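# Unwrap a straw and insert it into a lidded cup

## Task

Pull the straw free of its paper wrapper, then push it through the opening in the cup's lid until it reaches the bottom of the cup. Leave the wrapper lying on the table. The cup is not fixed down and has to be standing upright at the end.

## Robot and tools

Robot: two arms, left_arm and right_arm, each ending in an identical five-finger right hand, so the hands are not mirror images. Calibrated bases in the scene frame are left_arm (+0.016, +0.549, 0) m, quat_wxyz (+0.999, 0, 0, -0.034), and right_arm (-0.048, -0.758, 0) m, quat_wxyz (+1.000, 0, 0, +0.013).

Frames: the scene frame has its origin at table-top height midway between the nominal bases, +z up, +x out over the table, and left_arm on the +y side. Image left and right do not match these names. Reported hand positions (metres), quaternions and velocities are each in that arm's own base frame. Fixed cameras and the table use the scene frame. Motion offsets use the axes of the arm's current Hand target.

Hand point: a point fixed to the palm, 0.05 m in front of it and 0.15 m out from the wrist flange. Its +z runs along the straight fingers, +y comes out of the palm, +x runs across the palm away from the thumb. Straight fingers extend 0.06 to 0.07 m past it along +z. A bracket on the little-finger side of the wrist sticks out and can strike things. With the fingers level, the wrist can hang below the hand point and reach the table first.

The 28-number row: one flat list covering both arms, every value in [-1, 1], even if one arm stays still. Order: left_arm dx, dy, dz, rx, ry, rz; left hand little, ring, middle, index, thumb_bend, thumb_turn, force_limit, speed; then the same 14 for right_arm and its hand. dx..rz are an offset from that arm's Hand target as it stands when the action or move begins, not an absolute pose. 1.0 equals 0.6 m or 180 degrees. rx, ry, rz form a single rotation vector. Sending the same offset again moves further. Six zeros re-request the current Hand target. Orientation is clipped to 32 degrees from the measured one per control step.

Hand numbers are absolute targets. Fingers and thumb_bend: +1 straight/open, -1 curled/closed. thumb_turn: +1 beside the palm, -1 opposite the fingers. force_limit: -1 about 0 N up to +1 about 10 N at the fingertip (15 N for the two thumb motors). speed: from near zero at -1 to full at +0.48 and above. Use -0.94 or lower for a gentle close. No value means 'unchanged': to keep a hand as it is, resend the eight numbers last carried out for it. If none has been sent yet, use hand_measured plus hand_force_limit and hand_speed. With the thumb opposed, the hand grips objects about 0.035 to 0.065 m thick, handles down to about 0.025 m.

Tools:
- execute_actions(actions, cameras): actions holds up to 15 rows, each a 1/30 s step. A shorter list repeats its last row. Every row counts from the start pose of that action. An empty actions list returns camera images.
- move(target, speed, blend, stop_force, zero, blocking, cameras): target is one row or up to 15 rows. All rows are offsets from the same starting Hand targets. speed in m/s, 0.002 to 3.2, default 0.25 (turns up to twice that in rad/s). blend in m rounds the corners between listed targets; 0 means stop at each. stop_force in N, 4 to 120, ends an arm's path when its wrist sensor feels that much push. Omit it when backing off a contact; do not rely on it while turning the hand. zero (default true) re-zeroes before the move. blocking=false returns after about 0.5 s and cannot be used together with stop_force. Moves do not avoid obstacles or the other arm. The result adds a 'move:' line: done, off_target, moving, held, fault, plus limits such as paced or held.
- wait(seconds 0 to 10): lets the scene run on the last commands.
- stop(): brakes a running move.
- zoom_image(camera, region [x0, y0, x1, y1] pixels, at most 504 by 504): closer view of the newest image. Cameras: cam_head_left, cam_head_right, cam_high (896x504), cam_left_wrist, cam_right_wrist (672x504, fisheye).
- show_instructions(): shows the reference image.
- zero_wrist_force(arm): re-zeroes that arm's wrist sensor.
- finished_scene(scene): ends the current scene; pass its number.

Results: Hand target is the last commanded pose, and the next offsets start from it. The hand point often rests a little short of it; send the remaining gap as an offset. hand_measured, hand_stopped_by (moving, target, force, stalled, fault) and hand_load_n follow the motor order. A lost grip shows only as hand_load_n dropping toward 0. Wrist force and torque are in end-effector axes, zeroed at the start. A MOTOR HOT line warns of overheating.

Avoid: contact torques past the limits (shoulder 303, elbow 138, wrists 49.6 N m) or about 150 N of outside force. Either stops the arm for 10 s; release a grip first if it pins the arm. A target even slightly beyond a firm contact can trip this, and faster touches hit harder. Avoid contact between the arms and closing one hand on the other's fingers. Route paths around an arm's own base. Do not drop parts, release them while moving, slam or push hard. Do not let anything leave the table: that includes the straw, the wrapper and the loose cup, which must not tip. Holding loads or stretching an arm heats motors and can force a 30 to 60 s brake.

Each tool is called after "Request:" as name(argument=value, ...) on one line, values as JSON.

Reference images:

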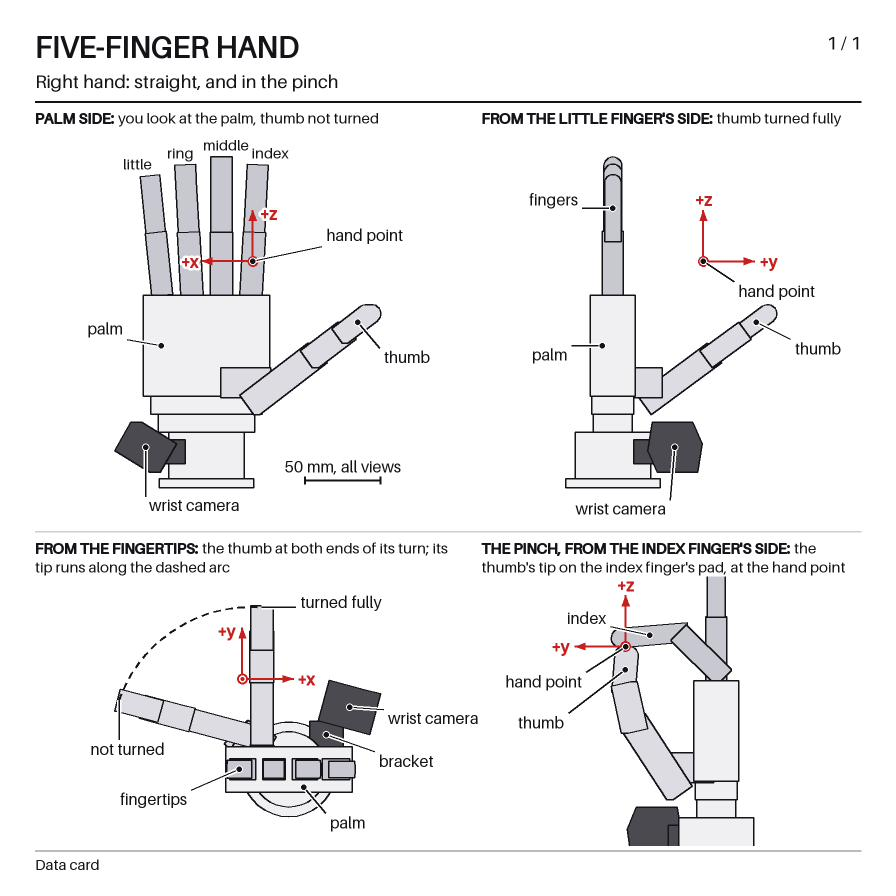

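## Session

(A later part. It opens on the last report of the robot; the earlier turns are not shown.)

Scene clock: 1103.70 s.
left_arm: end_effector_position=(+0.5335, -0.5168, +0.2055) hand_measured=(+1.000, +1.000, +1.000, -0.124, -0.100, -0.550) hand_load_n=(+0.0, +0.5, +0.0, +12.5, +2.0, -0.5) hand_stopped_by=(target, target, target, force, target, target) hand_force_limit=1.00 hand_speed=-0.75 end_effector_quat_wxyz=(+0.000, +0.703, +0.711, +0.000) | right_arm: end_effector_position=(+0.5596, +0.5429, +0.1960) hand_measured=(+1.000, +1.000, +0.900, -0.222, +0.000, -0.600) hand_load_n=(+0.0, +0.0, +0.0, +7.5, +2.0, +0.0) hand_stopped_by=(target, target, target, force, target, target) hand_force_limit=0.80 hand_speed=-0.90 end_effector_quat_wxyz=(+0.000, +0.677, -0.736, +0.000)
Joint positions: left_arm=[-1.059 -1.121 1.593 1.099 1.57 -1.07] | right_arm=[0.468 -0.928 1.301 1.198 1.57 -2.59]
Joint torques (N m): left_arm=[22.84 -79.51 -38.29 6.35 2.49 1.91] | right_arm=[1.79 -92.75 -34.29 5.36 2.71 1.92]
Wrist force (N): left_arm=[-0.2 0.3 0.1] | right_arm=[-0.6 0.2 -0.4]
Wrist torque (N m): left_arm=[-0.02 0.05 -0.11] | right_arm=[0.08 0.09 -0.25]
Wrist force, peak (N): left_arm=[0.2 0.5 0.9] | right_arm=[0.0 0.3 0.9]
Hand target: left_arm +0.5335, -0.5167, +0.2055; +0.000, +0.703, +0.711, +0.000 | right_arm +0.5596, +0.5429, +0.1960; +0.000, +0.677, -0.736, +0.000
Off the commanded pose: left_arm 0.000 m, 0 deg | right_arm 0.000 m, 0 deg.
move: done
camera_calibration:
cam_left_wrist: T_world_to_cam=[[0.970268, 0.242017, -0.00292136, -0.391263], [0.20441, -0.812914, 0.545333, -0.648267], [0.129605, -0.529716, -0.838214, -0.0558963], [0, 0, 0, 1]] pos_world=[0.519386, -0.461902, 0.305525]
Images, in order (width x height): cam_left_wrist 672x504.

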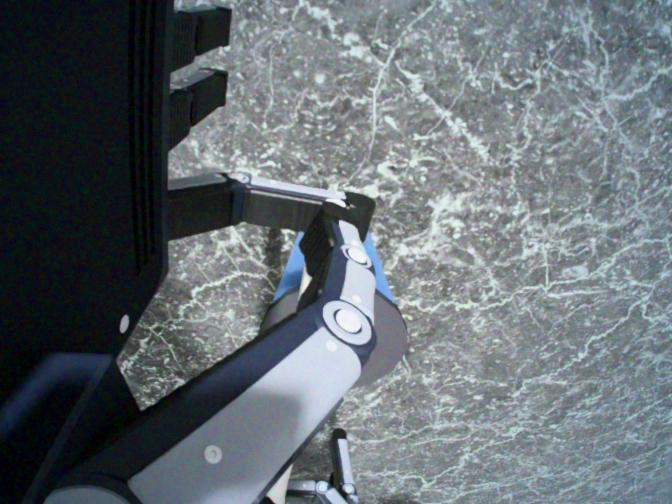

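Centered now. Pull.

Request:
move(target=[0.06,0,0,0,0,0,1,1,1,-0.7,-0.10,-0.55,1.0,-0.75,0,0,0,0,0,0,1,1,0.9,-0.7,0.0,-0.6,0.8,-0.9], speed=0.03, cameras=["cam_left_wrist","cam_right_wrist","cam_high"])

Request:
zoom_image(camera="cam_high", region=[530, 110, 660, 250])

Request:
zoom_image(camera="cam_left_wrist", region=[250, 130, 450, 330])

Scene clock: 1117.60 s.
left_arm: end_effector_position=(+0.5331, -0.4810, +0.2055) hand_measured=(+1.000, +1.000, +1.000, -0.124, -0.100, -0.550) hand_load_n=(+0.0, +0.0, +0.0, +10.0, +0.5, -2.0) hand_stopped_by=(target, target, target, force, target, target) hand_force_limit=1.00 hand_speed=-0.75 end_effector_quat_wxyz=(+0.000, +0.703, +0.711, +0.000) | right_arm: end_effector_position=(+0.5596, +0.5429, +0.1960) hand_measured=(+1.000, +1.000, +0.900, -0.222, +0.000, -0.600) hand_load_n=(+0.0, +0.0, +0.0, +4.0, +2.0, +1.0) hand_stopped_by=(target, target, target, force, target, target) hand_force_limit=0.80 hand_speed=-0.90 end_effector_quat_wxyz=(+0.000, +0.677, -0.736, +0.000)
Joint positions: left_arm=[-1.032 -1.159 1.65 1.08 1.57 -1.042] | right_arm=[0.468 -0.928 1.301 1.198 1.57 -2.59]
Joint torques (N m): left_arm=[22.33 -78.05 -26.13 1.25 -1.76 1.87] | right_arm=[-0.38 -92.74 -33.46 5.27 2.58 1.61]
Wrist force (N): left_arm=[0.2 0.5 0.4] | right_arm=[-0.2 -0.1 0.2]
Wrist torque (N m): left_arm=[0.04 -0.07 -0.13] | right_arm=[0.05 0.06 -0.24]
Wrist force, peak (N): left_arm=[-7.8 0.7 0.2] | right_arm=[-8.3 0.1 0.3]
Hand target: left_arm +0.5331, -0.4808, +0.2055; +0.000, +0.703, +0.711, +0.000 | right_arm +0.5596, +0.5429, +0.1960; +0.000, +0.677, -0.736, +0.000
Off the commanded pose: left_arm 0.000 m, 0 deg | right_arm 0.000 m, 0 deg.
move: done
camera_calibration:
cam_left_wrist: T_world_to_cam=[[0.970268, 0.242017, -0.00292136, -0.399636], [0.20441, -0.812914, 0.545333, -0.619103], [0.129605, -0.529716, -0.838214, -0.0368936], [0, 0, 0, 1]] pos_world=[0.519086, -0.426102, 0.305525]
cam_right_wrist: T_world_to_cam=[[-0.990524, -0.137078, -0.0085062, 0.632171], [-0.120362, 0.83657, 0.534475, -0.495141], [-0.0661485, 0.530434, -0.845141, 0.0242063], [0, 0, 0, 1]] pos_world=[0.568186, 0.488037, 0.290476]
Images, in order (width x height): cam_high 896x504, cam_left_wrist 672x504, cam_right_wrist 672x504.

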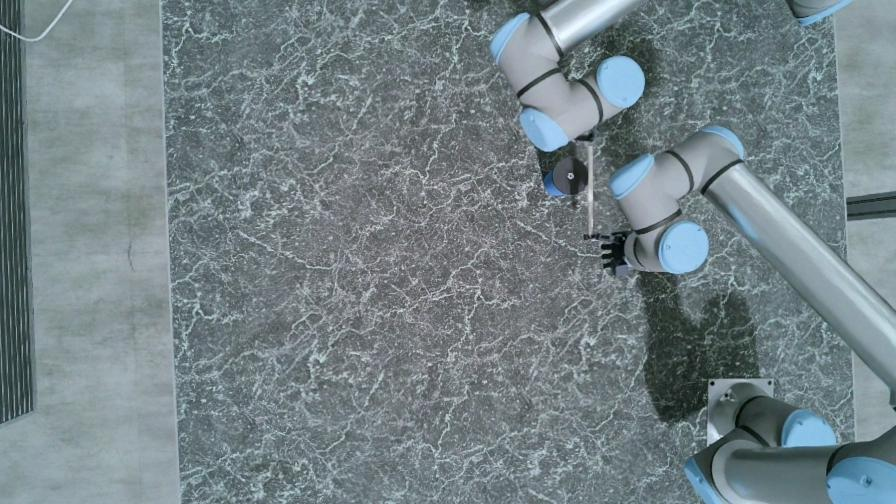

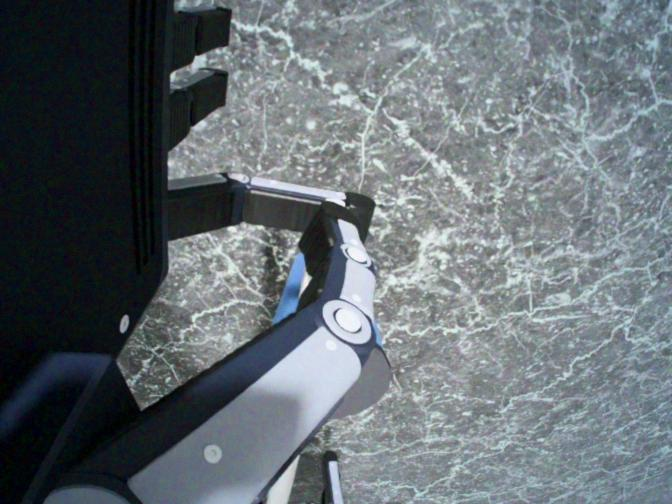

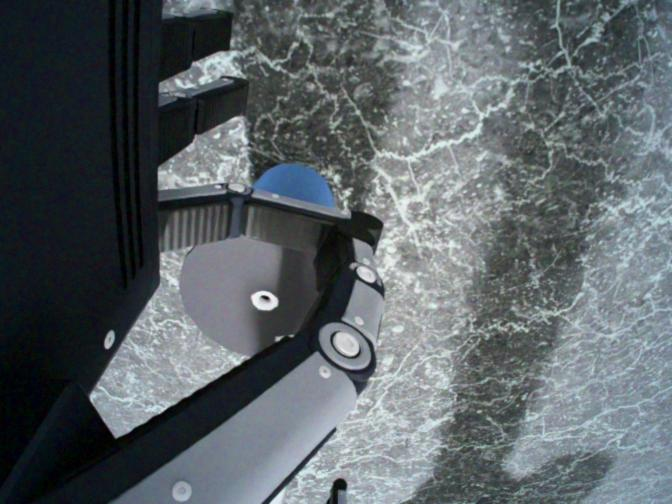

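Scaled by 3.600 from the camera's 896x504 image, which has a finer 1280x720 frame.

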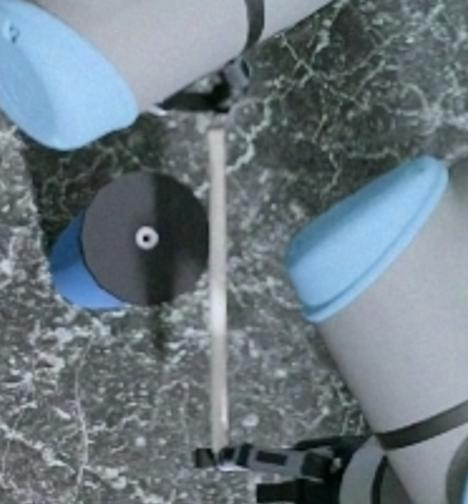

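Scaled by 2.520 from the camera's 672x504 image, which has a finer 960x720 frame.

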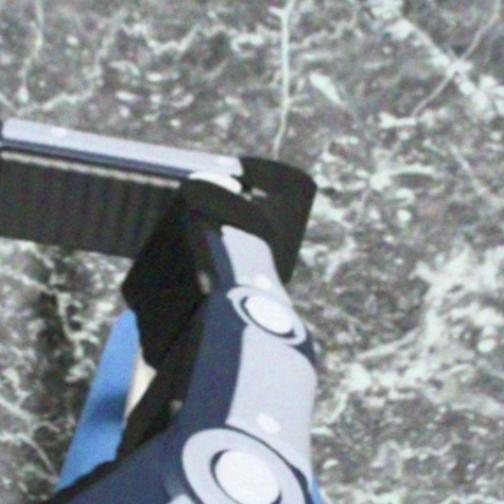

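Request:
move(target=[[0,0,0,0,0,0,1,1,1,-0.7,-0.10,-0.55,1.0,-0.75,0,0,0,0,0,0,1,1,0.3,0.3,0.4,-1,0.6,0.2],[0,0,0,0,0,0,1,1,1,-0.7,-0.10,-0.55,1.0,-0.75,-0.0857,-0.0018,0,0,0,0,1,1,0.3,0.3,0.4,-1,0.6,0.2]], speed=0.1, cameras=["cam_right_wrist","cam_left_wrist"])

Request:
zoom_image(camera="cam_right_wrist", region=[230, 100, 500, 370])

Scene clock: 1172.23 s.
left_arm: end_effector_position=(+0.5331, -0.4808, +0.2055) hand_measured=(+1.000, +1.000, +1.000, -0.124, -0.100, -0.550) hand_load_n=(+0.0, +0.0, +0.0, +10.0, +0.5, -2.0) hand_stopped_by=(target, target, target, force, target, target) hand_force_limit=1.00 hand_speed=-0.75 end_effector_quat_wxyz=(+0.000, +0.703, +0.711, +0.000) | right_arm: end_effector_position=(+0.5649, +0.5940, +0.1960) hand_measured=(+1.000, +1.000, +0.300, +0.300, +0.400, -1.000) hand_load_n=(+0.0, +0.0, +0.0, +0.0, +0.0, +0.0) hand_stopped_by=(target, target, target, target, target, target) hand_force_limit=0.60 hand_speed=0.20 end_effector_quat_wxyz=(+0.000, +0.677, -0.736, +0.000)
Joint positions: left_arm=[-1.032 -1.159 1.65 1.08 1.57 -1.042] | right_arm=[0.521 -0.867 1.196 1.242 1.57 -2.537]
Joint torques (N m): left_arm=[21.28 -76.26 -26.78 0.66 -2.8 1.95] | right_arm=[6.48 -71.85 -41.52 6.96 2.64 2.67]
Wrist force (N): left_arm=[0.6 0.7 0.4] | right_arm=[-0.1 -0.2 0.1]
Wrist torque (N m): left_arm=[0.06 -0.12 -0.10] | right_arm=[-0.02 0.02 -0.28]
Wrist force, peak (N): left_arm=[0.9 0.6 0.4] | right_arm=[-1.0 0.0 0.6]
Hand target: left_arm +0.5331, -0.4808, +0.2055; +0.000, +0.703, +0.711, +0.000 | right_arm +0.5649, +0.5941, +0.1960; +0.000, +0.677, -0.736, +0.000
Off the commanded pose: left_arm 0.000 m, 0 deg | right_arm 0.000 m, 0 deg.
move: done
camera_calibration:
cam_left_wrist: T_world_to_cam=[[0.970268, 0.242017, -0.00292136, -0.399685], [0.20441, -0.812914, 0.545333, -0.618941], [0.129605, -0.529716, -0.838214, -0.0367876], [0, 0, 0, 1]] pos_world=[0.519086, -0.425902, 0.305525]
cam_right_wrist: T_world_to_cam=[[-0.990535, -0.136998, -0.00847306, 0.64438], [-0.120268, 0.836509, 0.534592, -0.537307], [-0.0661501, 0.530551, -0.845068, -0.00263182], [0, 0, 0, 1]] pos_world=[0.573486, 0.539137, 0.290476]
Images, in order (width x height): cam_left_wrist 672x504, cam_right_wrist 672x504.

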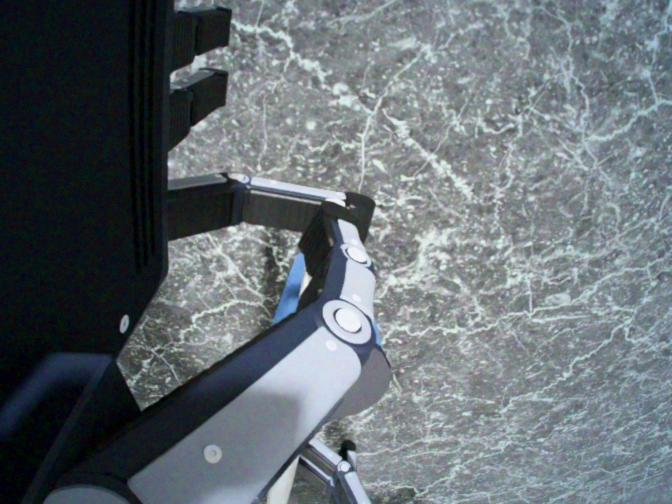

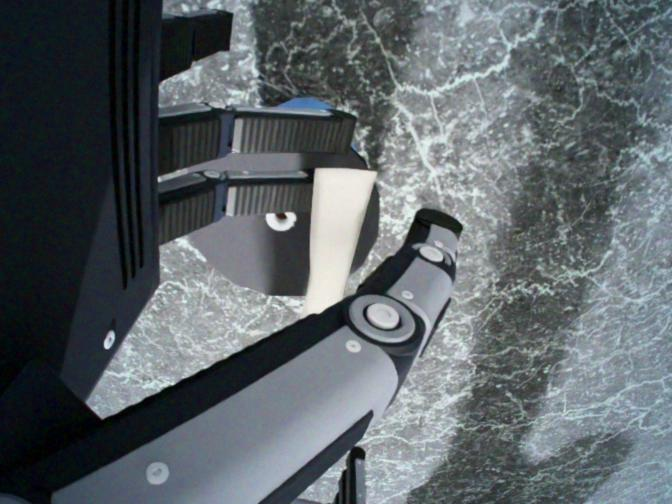

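Scaled by 1.867 from the camera's 672x504 image, which has a finer 960x720 frame.

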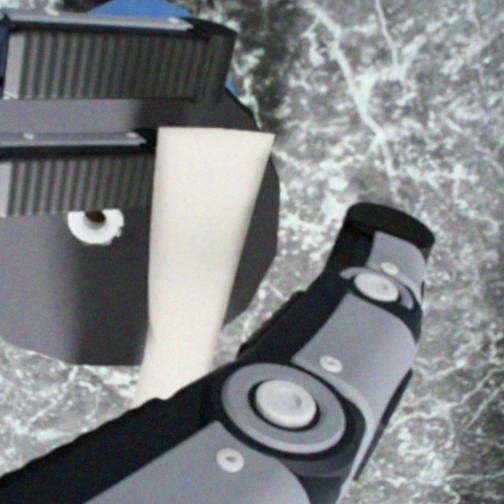

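Request:
move(target=[[0,0,0,0,0,0,1,1,1,-0.7,-0.10,-0.55,1.0,-0.75,0,0,-0.025,0,0,0,1,1,0.3,0.3,0.4,-1,0.6,0.2],[0,0,0,0,0,0,1,1,1,-0.7,-0.10,-0.55,1.0,-0.75,0,0,-0.025,0,0,0,1,1,0.1,0.1,-0.06,-1,0.6,-0.4],[0,0,0,0,0,0,1,1,1,-0.7,-0.10,-0.55,1.0,-0.75,0,0,-0.025,0,0,0,1,1,-0.7,-0.7,-0.06,-1,1.0,-0.85]], speed=0.1, cameras=["cam_right_wrist"])

Request:
zoom_image(camera="cam_right_wrist", region=[230, 100, 500, 370])

Scene clock: 1198.87 s.
left_arm: end_effector_position=(+0.5331, -0.4808, +0.2055) hand_measured=(+1.000, +1.000, +1.000, -0.124, -0.100, -0.550) hand_load_n=(+0.5, +0.0, +0.0, +9.5, +0.0, -1.5) hand_stopped_by=(target, target, target, force, target, target) hand_force_limit=1.00 hand_speed=-0.75 end_effector_quat_wxyz=(+0.000, +0.703, +0.711, +0.000) | right_arm: end_effector_position=(+0.5650, +0.5941, +0.2110) hand_measured=(+1.000, +1.000, -0.242, -0.202, -0.058, -1.000) hand_load_n=(+0.0, +0.0, +12.5, +7.0, +6.5, +0.0) hand_stopped_by=(target, target, force, force, target, target) hand_force_limit=1.00 hand_speed=-0.85 end_effector_quat_wxyz=(+0.000, +0.677, -0.736, +0.000)
Joint positions: left_arm=[-1.032 -1.159 1.65 1.08 1.57 -1.042] | right_arm=[0.521 -0.875 1.182 1.264 1.57 -2.536]
Joint torques (N m): left_arm=[22.07 -74.73 -27.91 1.6 -2.86 1.99] | right_arm=[-4.84 -97.74 -38.64 6.24 2.74 -0.94]
Wrist force (N): left_arm=[-0.9 0.8 -0.7] | right_arm=[-1.5 -0.1 1.1]
Wrist torque (N m): left_arm=[0.10 -0.13 -0.13] | right_arm=[-0.01 0.10 -0.24]
Wrist force, peak (N): left_arm=[-1.4 0.5 -1.2] | right_arm=[-1.5 -0.4 1.6]
Hand target: left_arm +0.5331, -0.4808, +0.2055; +0.000, +0.703, +0.711, +0.000 | right_arm +0.5650, +0.5941, +0.2110; +0.000, +0.677, -0.736, +0.000
Off the commanded pose: left_arm 0.000 m, 0 deg | right_arm 0.000 m, 0 deg.
move: done
camera_calibration:
cam_right_wrist: T_world_to_cam=[[-0.990524, -0.137078, -0.0085062, 0.644666], [-0.120362, 0.83657, 0.534475, -0.545341], [-0.0661485, 0.530434, -0.845141, 0.0100824], [0, 0, 0, 1]] pos_world=[0.573586, 0.539237, 0.305476]
Images, in order (width x height): cam_right_wrist 672x504.

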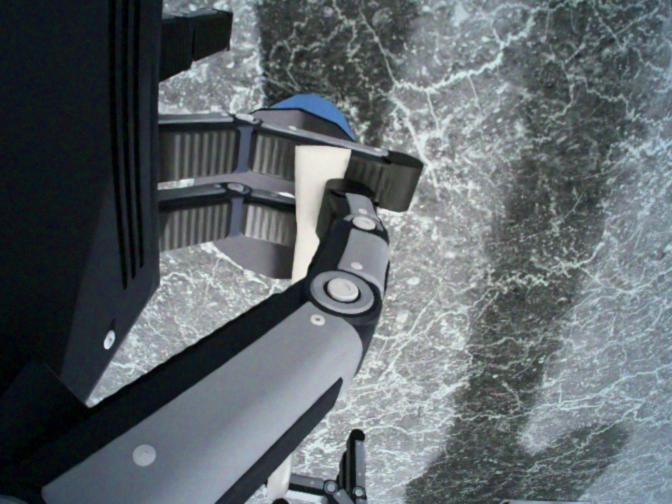

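Scaled by 1.867 from the camera's 672x504 image, which has a finer 960x720 frame.

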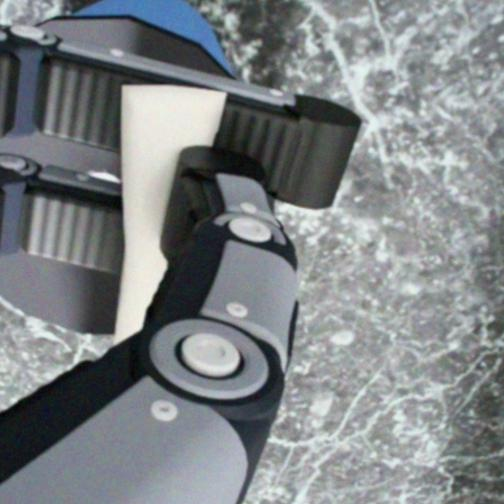

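Request:
move(target=[[0,0,0,0,0,0,1,1,1,-0.76,-0.10,-0.55,1.0,-0.5,0,0,0,0,0,0,1,1,-0.7,-0.7,-0.06,-1,1.0,-0.85],[0.06,0,0,0,0,0,1,1,1,-0.76,-0.10,-0.55,1.0,-0.5,0,0,0,0,0,0,1,1,-0.7,-0.7,-0.06,-1,1.0,-0.85]], speed=0.03, cameras=["cam_left_wrist","cam_right_wrist","cam_high"])

Request:
zoom_image(camera="cam_high", region=[530, 110, 660, 270])

Scene clock: 1220.70 s.
left_arm: end_effector_position=(+0.5327, -0.4449, +0.2055) hand_measured=(+1.000, +1.000, +1.000, -0.136, -0.100, -0.550) hand_load_n=(+0.0, +0.0, +0.0, +14.5, +2.0, +0.5) hand_stopped_by=(target, target, target, force, target, target) hand_force_limit=1.00 hand_speed=-0.50 end_effector_quat_wxyz=(+0.000, +0.703, +0.711, +0.000) | right_arm: end_effector_position=(+0.5650, +0.5941, +0.2110) hand_measured=(+1.000, +1.000, -0.242, -0.202, -0.058, -1.000) hand_load_n=(+0.0, +0.0, +13.0, +0.0, +5.0, +0.5) hand_stopped_by=(target, target, force, force, target, target) hand_force_limit=1.00 hand_speed=-0.85 end_effector_quat_wxyz=(+0.000, +0.677, -0.736, +0.000)
Joint positions: left_arm=[-1.002 -1.196 1.704 1.062 1.57 -1.012] | right_arm=[0.521 -0.875 1.182 1.264 1.57 -2.536]
Joint torques (N m): left_arm=[24.11 -72.88 -26.82 1.09 -2.42 1.98] | right_arm=[-4.02 -97.17 -35.54 5.49 1.73 -1.77]
Wrist force (N): left_arm=[-0.8 0.6 0.0] | right_arm=[-1.2 -0.1 0.6]
Wrist torque (N m): left_arm=[0.11 -0.01 -0.08] | right_arm=[-0.02 0.01 -0.28]
Wrist force, peak (N): left_arm=[-10.1 1.3 -1.1] | right_arm=[-10.6 0.5 0.7]
Hand target: left_arm +0.5327, -0.4448, +0.2055; +0.000, +0.703, +0.711, +0.000 | right_arm +0.5650, +0.5941, +0.2110; +0.000, +0.677, -0.736, +0.000
Off the commanded pose: left_arm 0.000 m, 0 deg | right_arm 0.000 m, 0 deg.
move: done
camera_calibration:
cam_left_wrist: T_world_to_cam=[[0.970268, 0.242017, -0.00292136, -0.407961], [0.20441, -0.812914, 0.545333, -0.589757], [0.129605, -0.529716, -0.838214, -0.0177719], [0, 0, 0, 1]] pos_world=[0.518686, -0.390102, 0.305525]
cam_right_wrist: T_world_to_cam=[[-0.990524, -0.137078, -0.0085062, 0.644666], [-0.120362, 0.83657, 0.534475, -0.545341], [-0.0661485, 0.530434, -0.845141, 0.0100824], [0, 0, 0, 1]] pos_world=[0.573586, 0.539237, 0.305476]
Images, in order (width x height): cam_high 896x504, cam_left_wrist 672x504, cam_right_wrist 672x504.

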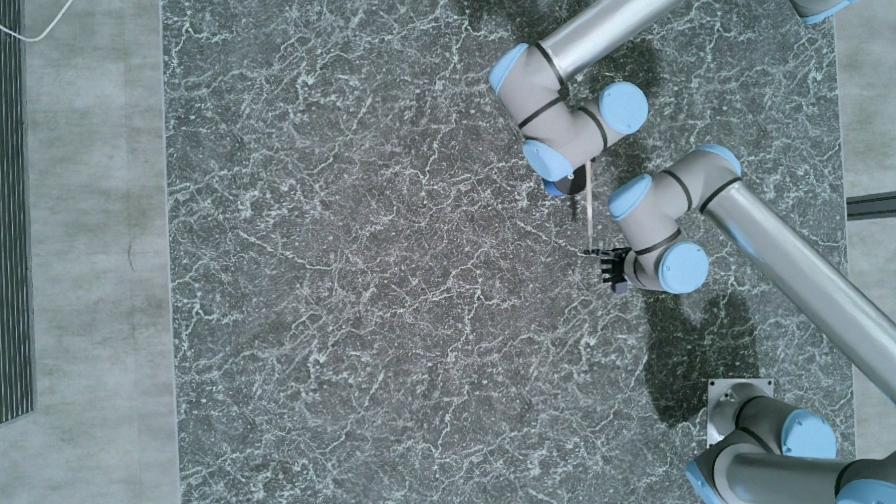

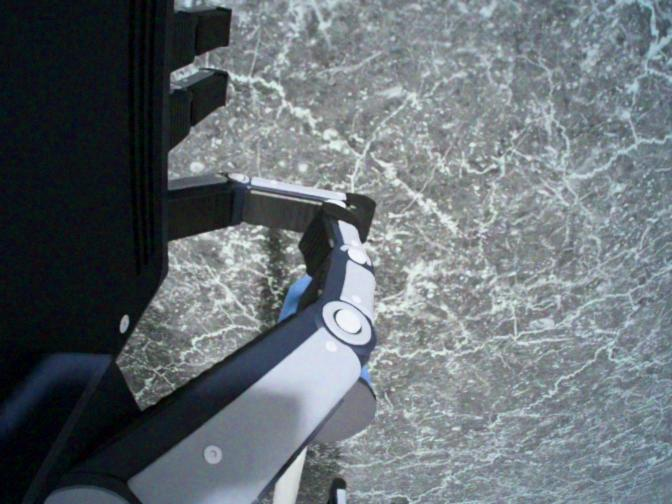

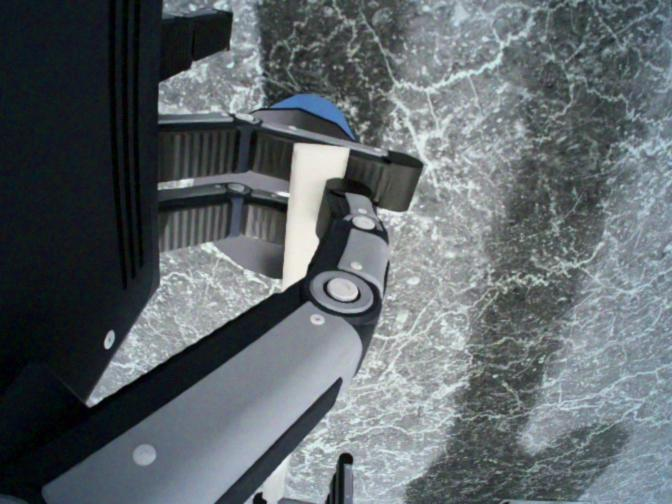

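Scaled by 3.150 from the camera's 896x504 image, which has a finer 1280x720 frame.

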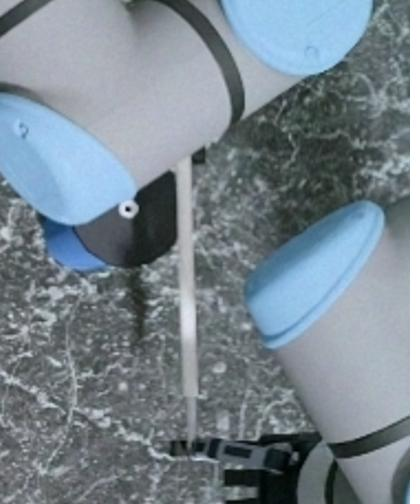

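Request:
move(target=[[0,0,0,0,0,0,1,1,1,0.3,-0.10,-0.55,0.2,-0.3,0,0,0,0,0,0,1,1,-0.7,-0.7,-0.06,-1,1.0,-0.85],[0,0,0,0,0,0,1,1,0.3,0.3,0.5,-1,0.2,0,0,0,0,0,0,0,1,1,-0.7,-0.7,-0.06,-1,1.0,-0.85]], speed=0.05, cameras=["cam_left_wrist","cam_high"])

Request:
zoom_image(camera="cam_left_wrist", region=[230, 100, 500, 370])

Scene clock: 1249.40 s.
left_arm: end_effector_position=(+0.5327, -0.4447, +0.2055) hand_measured=(+1.000, +1.000, +0.300, +0.300, +0.500, -1.000) hand_load_n=(+0.0, +0.0, +0.0, +0.0, +0.0, +0.0) hand_stopped_by=(target, target, target, target, target, target) hand_force_limit=0.20 hand_speed=0.00 end_effector_quat_wxyz=(+0.000, +0.703, +0.711, +0.000) | right_arm: end_effector_position=(+0.5650, +0.5941, +0.2110) hand_measured=(+1.000, +1.000, -0.242, -0.202, -0.058, -1.000) hand_load_n=(+0.0, +0.0, +13.5, +0.0, +5.5, +0.5) hand_stopped_by=(target, target, force, force, target, target) hand_force_limit=1.00 hand_speed=-0.85 end_effector_quat_wxyz=(+0.000, +0.677, -0.736, +0.000)
Joint positions: left_arm=[-1.001 -1.196 1.704 1.062 1.57 -1.012] | right_arm=[0.521 -0.875 1.182 1.264 1.57 -2.536]
Joint torques (N m): left_arm=[20.25 -73.12 -30.58 1.11 1.67 1.59] | right_arm=[-3.93 -96.87 -31.5 4.75 1.05 -1.83]
Wrist force (N): left_arm=[0.2 0.2 -0.5] | right_arm=[-0.3 -0.2 0.3]
Wrist torque (N m): left_arm=[0.06 -0.02 -0.09] | right_arm=[-0.03 0.02 -0.28]
Wrist force, peak (N): left_arm=[-1.4 0.5 -1.0] | right_arm=[-1.4 0.0 0.9]
Hand target: left_arm +0.5327, -0.4448, +0.2055; +0.000, +0.703, +0.711, +0.000 | right_arm +0.5650, +0.5941, +0.2110; +0.000, +0.677, -0.736, +0.000
Off the commanded pose: left_arm 0.000 m, 0 deg | right_arm 0.000 m, 0 deg.
move: done
camera_calibration:
cam_left_wrist: T_world_to_cam=[[0.970268, 0.242017, -0.00292136, -0.408009], [0.20441, -0.812914, 0.545333, -0.589594], [0.129605, -0.529716, -0.838214, -0.017666], [0, 0, 0, 1]] pos_world=[0.518686, -0.389902, 0.305525]
Images, in order (width x height): cam_high 896x504, cam_left_wrist 672x504.

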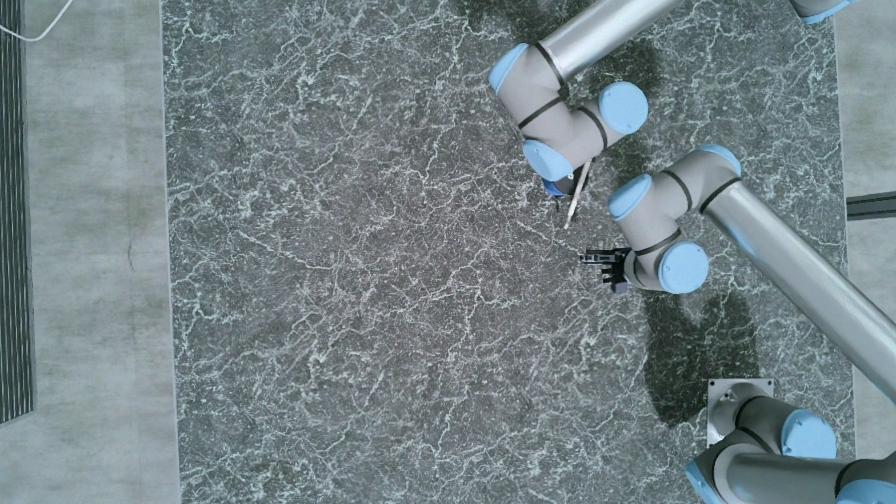

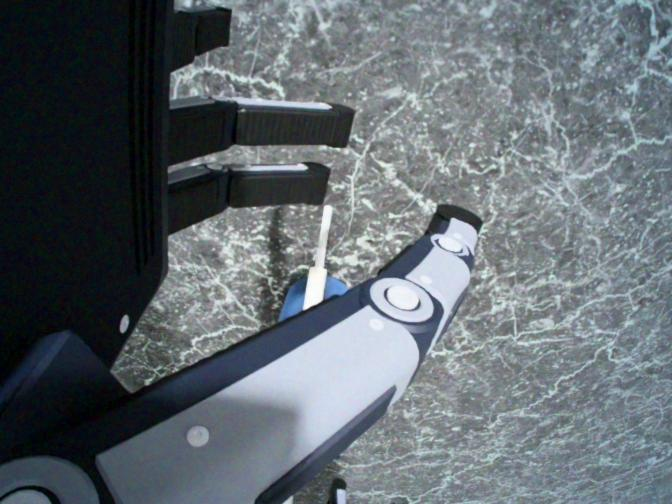

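Scaled by 1.867 from the camera's 672x504 image, which has a finer 960x720 frame.

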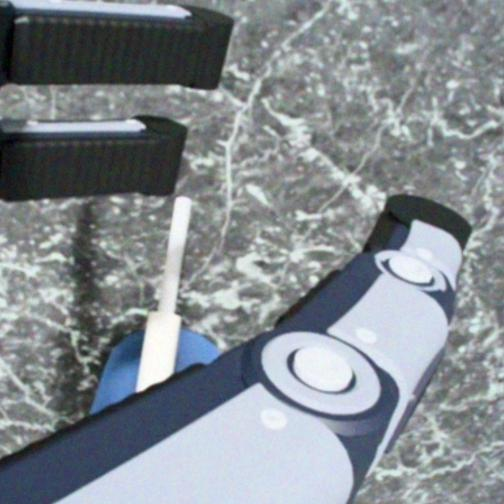

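Request:
wait(seconds=0, cameras=["all"])

Request:
zoom_image(camera="cam_high", region=[530, 130, 660, 280])

Request:
zoom_image(camera="cam_right_wrist", region=[230, 100, 500, 504])

Request:
zoom_image(camera="cam_head_left", region=[370, 220, 520, 340])

Scene clock: 1265.03 s.
left_arm: end_effector_position=(+0.5327, -0.4447, +0.2055) hand_measured=(+1.000, +1.000, +0.300, +0.300, +0.500, -1.000) hand_load_n=(+0.0, +0.0, +0.0, +0.0, +0.0, +0.0) hand_stopped_by=(target, target, target, target, target, target) hand_force_limit=0.20 hand_speed=0.00 end_effector_quat_wxyz=(+0.000, +0.703, +0.711, +0.000) | right_arm: end_effector_position=(+0.5650, +0.5941, +0.2110) hand_measured=(+1.000, +1.000, -0.242, -0.202, -0.058, -1.000) hand_load_n=(+0.0, +0.0, +13.5, +0.0, +5.0, +0.5) hand_stopped_by=(target, target, force, force, target, target) hand_force_limit=1.00 hand_speed=-0.85 end_effector_quat_wxyz=(+0.000, +0.677, -0.736, +0.000)
Joint positions: left_arm=[-1.001 -1.196 1.704 1.062 1.57 -1.012] | right_arm=[0.521 -0.875 1.182 1.264 1.57 -2.536]
Joint torques (N m): left_arm=[11.01 -71.97 -37.82 1.17 2.33 1.88] | right_arm=[-4.54 -97.27 -28.21 4.2 0.47 -1.97]
Wrist force (N): left_arm=[-0.2 0.4 -0.4] | right_arm=[-0.4 0.0 0.3]
Wrist torque (N m): left_arm=[0.09 0.05 -0.11] | right_arm=[-0.01 0.03 -0.29]
Wrist force, peak (N): left_arm=[0.4 0.7 -0.6] | right_arm=[-0.2 -0.2 0.6]
Hand target: left_arm +0.5327, -0.4448, +0.2055; +0.000, +0.703, +0.711, +0.000 | right_arm +0.5650, +0.5941, +0.2110; +0.000, +0.677, -0.736, +0.000
Off the commanded pose: left_arm 0.000 m, 0 deg | right_arm 0.000 m, 0 deg.
camera_calibration:
cam_left_wrist: T_world_to_cam=[[0.970268, 0.242017, -0.00292136, -0.408009], [0.20441, -0.812914, 0.545333, -0.589594], [0.129605, -0.529716, -0.838214, -0.017666], [0, 0, 0, 1]] pos_world=[0.518686, -0.389902, 0.305525]
cam_right_wrist: T_world_to_cam=[[-0.990524, -0.137078, -0.0085062, 0.644666], [-0.120362, 0.83657, 0.534475, -0.545341], [-0.0661485, 0.530434, -0.845141, 0.0100824], [0, 0, 0, 1]] pos_world=[0.573586, 0.539237, 0.305476]

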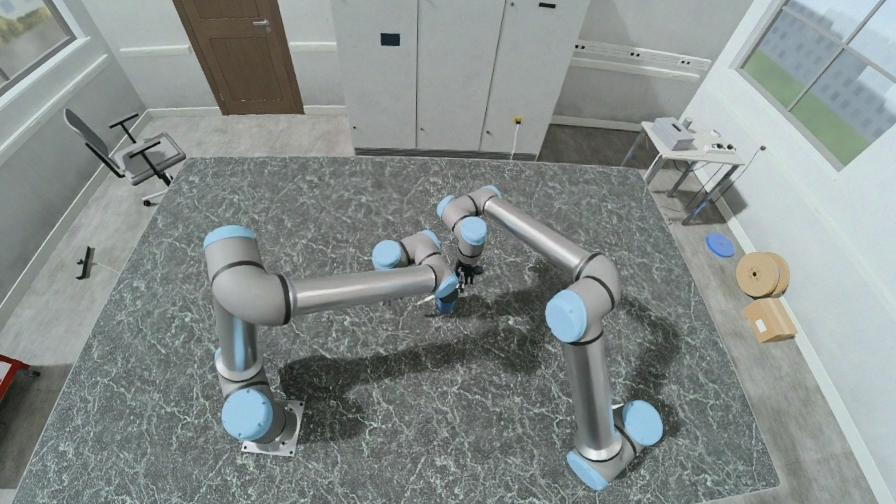

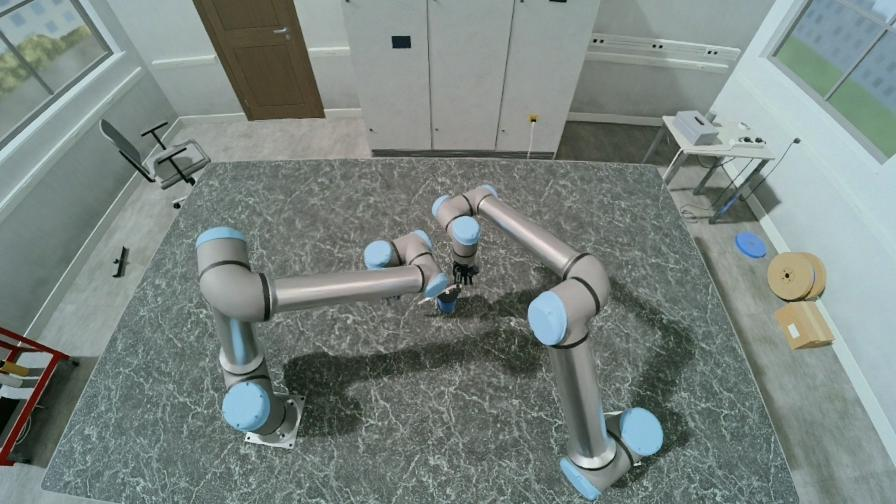

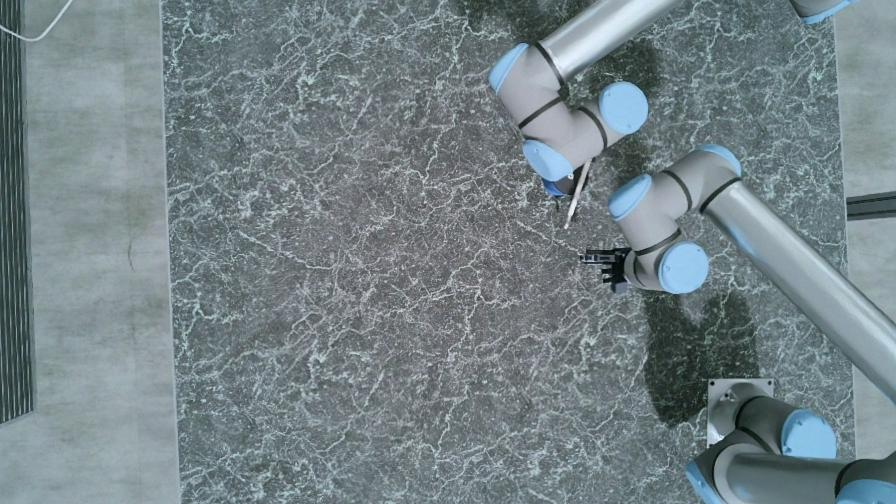

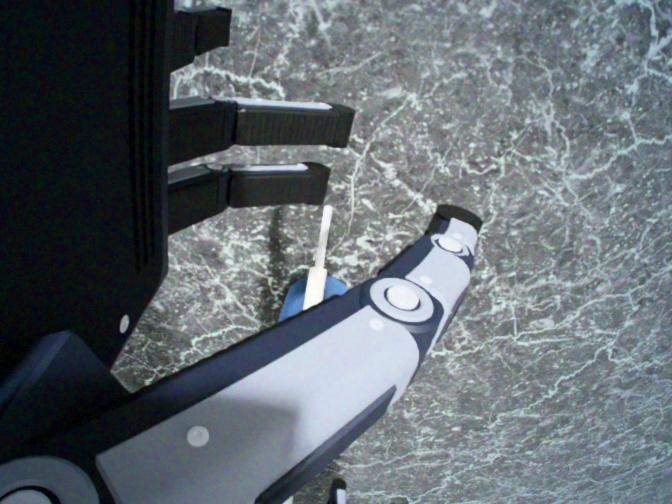

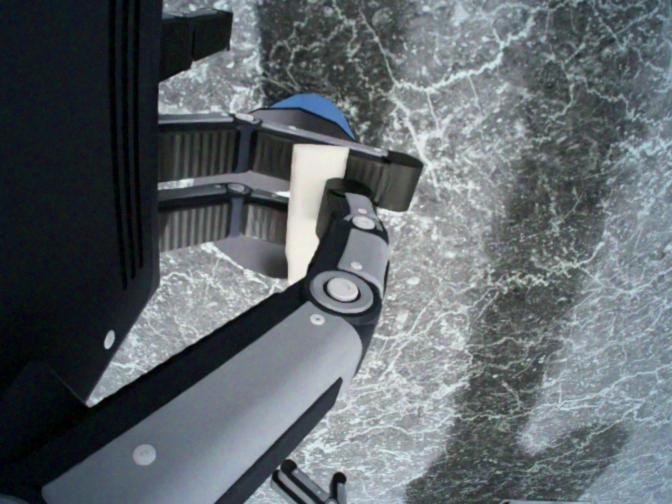

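Scaled by 3.360 from the camera's 896x504 image, which has a finer 1280x720 frame.

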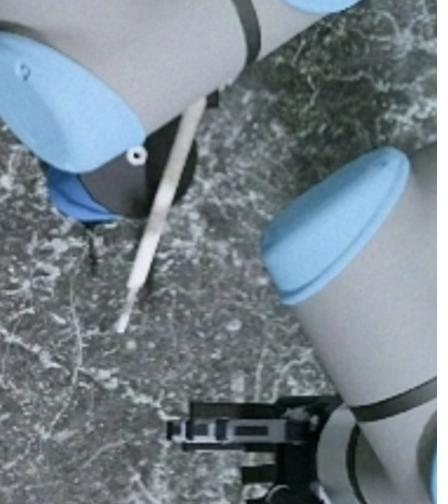

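Scaled by 1.248 from the camera's 672x504 image, which has a finer 960x720 frame.

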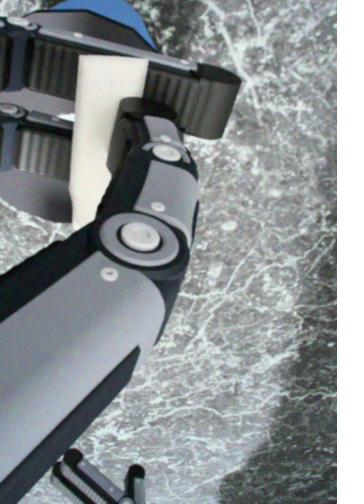

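Scaled by 3.360 from the camera's 896x504 image, which has a finer 1280x720 frame.

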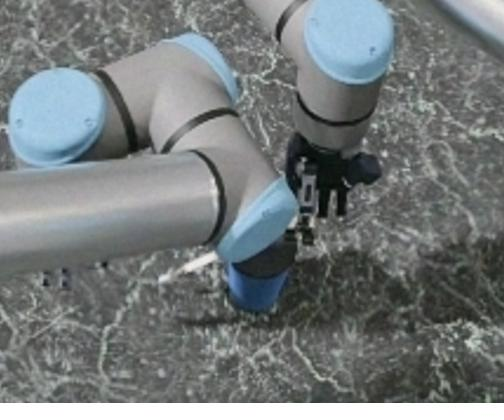

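Request:
zoom_image(camera="cam_left_wrist", region=[270, 180, 380, 330])

Request:
zoom_image(camera="cam_head_right", region=[410, 260, 490, 330])

Request:
zoom_image(camera="cam_head_left", region=[410, 260, 490, 330])

Scaled by 3.360 from the camera's 672x504 image, which has a finer 960x720 frame.

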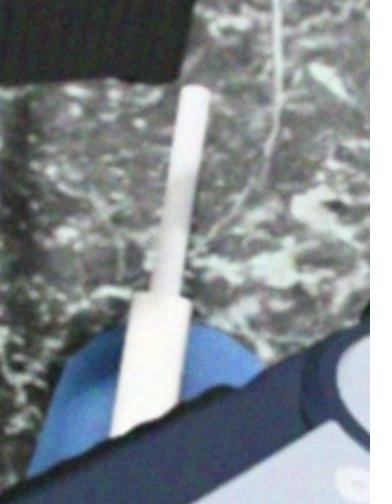

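Scaled by 6.300 from the camera's 896x504 image, which has a finer 1280x720 frame.

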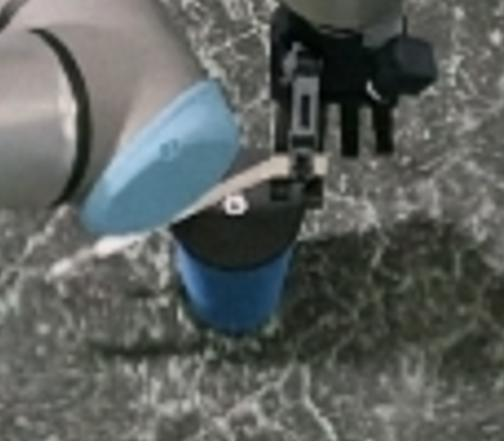

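Scaled by 6.300 from the camera's 896x504 image, which has a finer 1280x720 frame.

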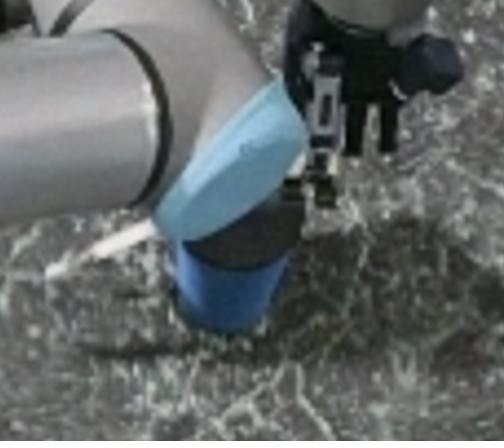

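Request:
move(target=[[0,0,0,0,0,0,1,1,0.7,0.7,1.0,-1,0.2,0.2,0,0,-0.1667,0,0,0,1,1,-0.7,-0.7,-0.06,-1,1.0,-0.85],[-0.0332,0.0145,-0.0342,0,-0.3056,0,1,1,0.7,0.7,1.0,-1,0.2,0.2,0,0,-0.1667,0,0,0,1,1,-0.7,-0.7,-0.06,-1,1.0,-0.85]], speed=0.12, cameras=["all"])

Request:
zoom_image(camera="cam_head_right", region=[390, 230, 500, 320])

Request:
zoom_image(camera="cam_high", region=[520, 130, 660, 280])

Scene clock: 1413.20 s.
left_arm: end_effector_position=(+0.5416, -0.4646, +0.2260) hand_measured=(+1.000, +1.000, +0.700, +0.700, +1.000, -1.000) hand_load_n=(+0.0, -0.5, +0.0, +0.0, +0.0, +0.0) hand_stopped_by=(target, target, target, target, target, target) hand_force_limit=0.20 hand_speed=0.20 end_effector_quat_wxyz=(+0.328, +0.624, +0.630, -0.325) end_effector_velocity=(+0.001, +0.001, +0.000) end_effector_angular_velocity=(-0.003, -0.001, +0.001) | right_arm: end_effector_position=(+0.5650, +0.5940, +0.3110) hand_measured=(+1.000, +1.000, -0.242, -0.202, -0.058, -1.000) hand_load_n=(+0.0, +0.0, +13.5, +0.0, +5.5, +0.5) hand_stopped_by=(target, target, force, force, target, target) hand_force_limit=1.00 hand_speed=-0.85 end_effector_quat_wxyz=(+0.000, +0.677, -0.736, +0.000)
Joint positions: left_arm=[-0.78 -1.363 2.001 0.14 2.185 -1.054] | right_arm=[0.521 -0.916 1.072 1.415 1.57 -2.537]
Joint velocities: left_arm=[0.002 0 0.002 -0.005 0.001 -0.001] | right_arm=[within noise]
Joint torques (N m): left_arm=[22.49 -59.85 -25.14 -1.29 3.74 -2.38] | right_arm=[-0.88 -94.6 -40.37 6.61 3.33 -2.18]
Wrist force (N): left_arm=[1.3 0.4 -1.3] | right_arm=[-0.2 0.2 0.6]
Wrist torque (N m): left_arm=[0.27 -0.10 0.05] | right_arm=[0.04 -0.02 -0.26]
Wrist force, peak (N): left_arm=[1.9 0.9 -1.3] | right_arm=[-0.2 0.0 1.3]
Hand target: left_arm +0.5416, -0.4646, +0.2260; +0.328, +0.624, +0.630, -0.325 | right_arm +0.5650, +0.5940, +0.3110; +0.000, +0.677, -0.736, +0.000
Off the commanded pose: left_arm 0.000 m, 0 deg | right_arm 0.000 m, 0 deg.
move: done
camera_calibration:
cam_left_wrist: T_world_to_cam=[[0.971393, 0.140353, -0.191563, -0.416958], [0.196074, -0.0189198, 0.980407, -0.34366], [0.133979, -0.989921, -0.0458983, -0.407346], [0, 0, 0, 1]] pos_world=[0.526989, -0.351221, 0.238356]
cam_right_wrist: T_world_to_cam=[[-0.990524, -0.137078, -0.0085062, 0.645504], [-0.120362, 0.83657, 0.534475, -0.598758], [-0.0661485, 0.530434, -0.845141, 0.0947341], [0, 0, 0, 1]] pos_world=[0.573586, 0.539137, 0.405576]

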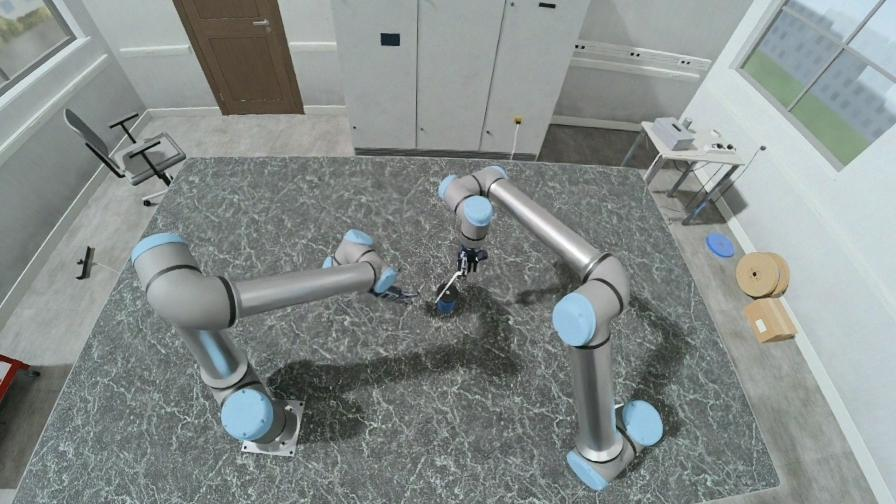

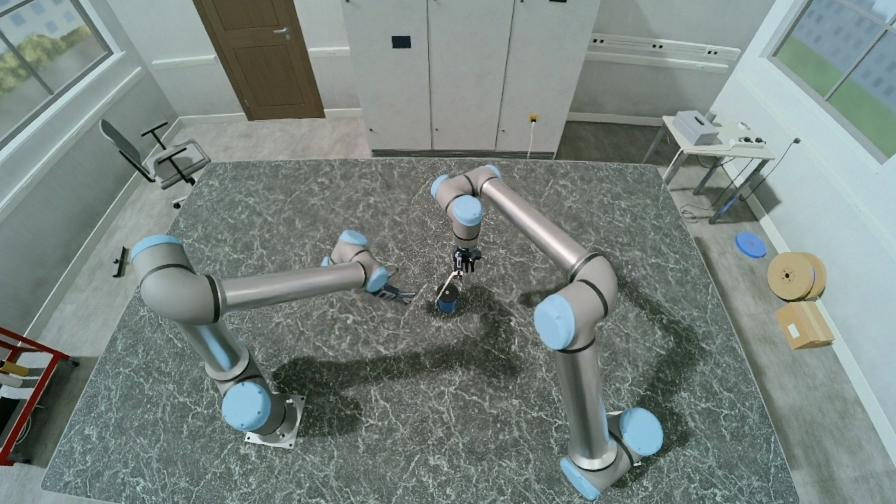

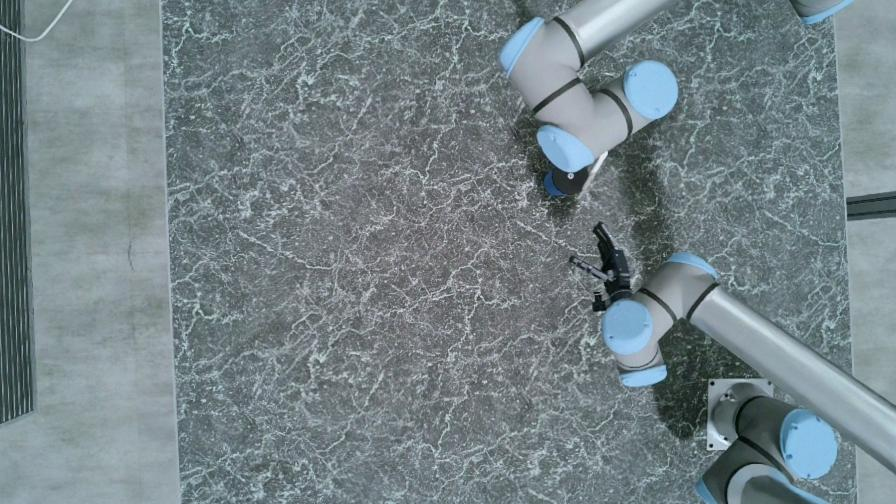

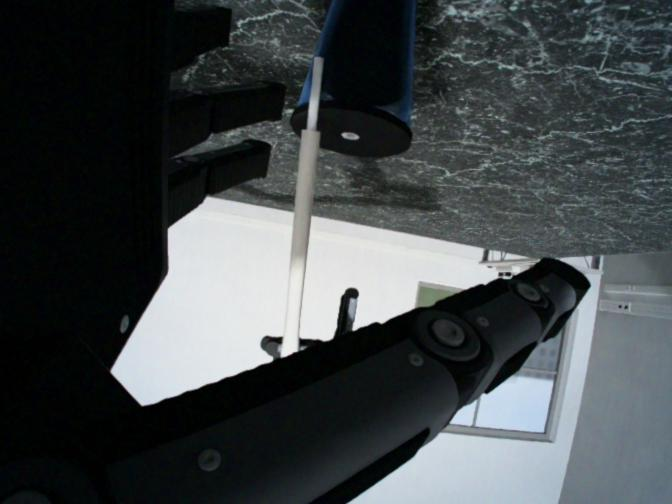

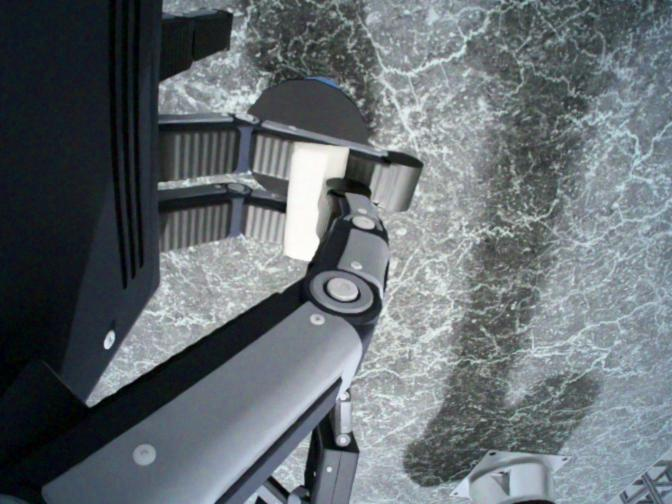

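Scaled by 4.582 from the camera's 896x504 image, which has a finer 1280x720 frame.

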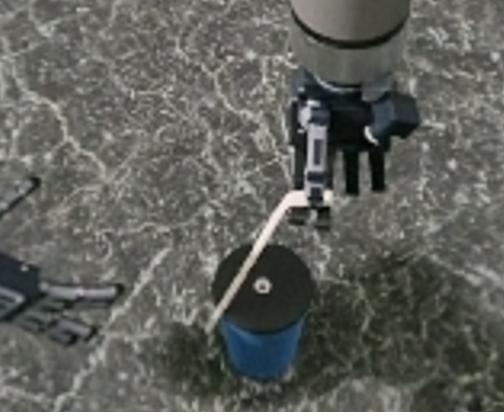

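Scaled by 3.360 from the camera's 896x504 image, which has a finer 1280x720 frame.

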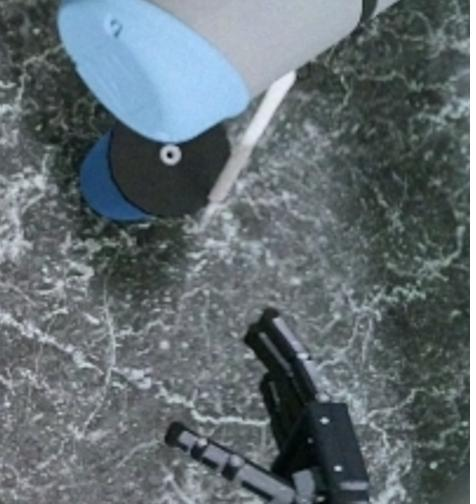

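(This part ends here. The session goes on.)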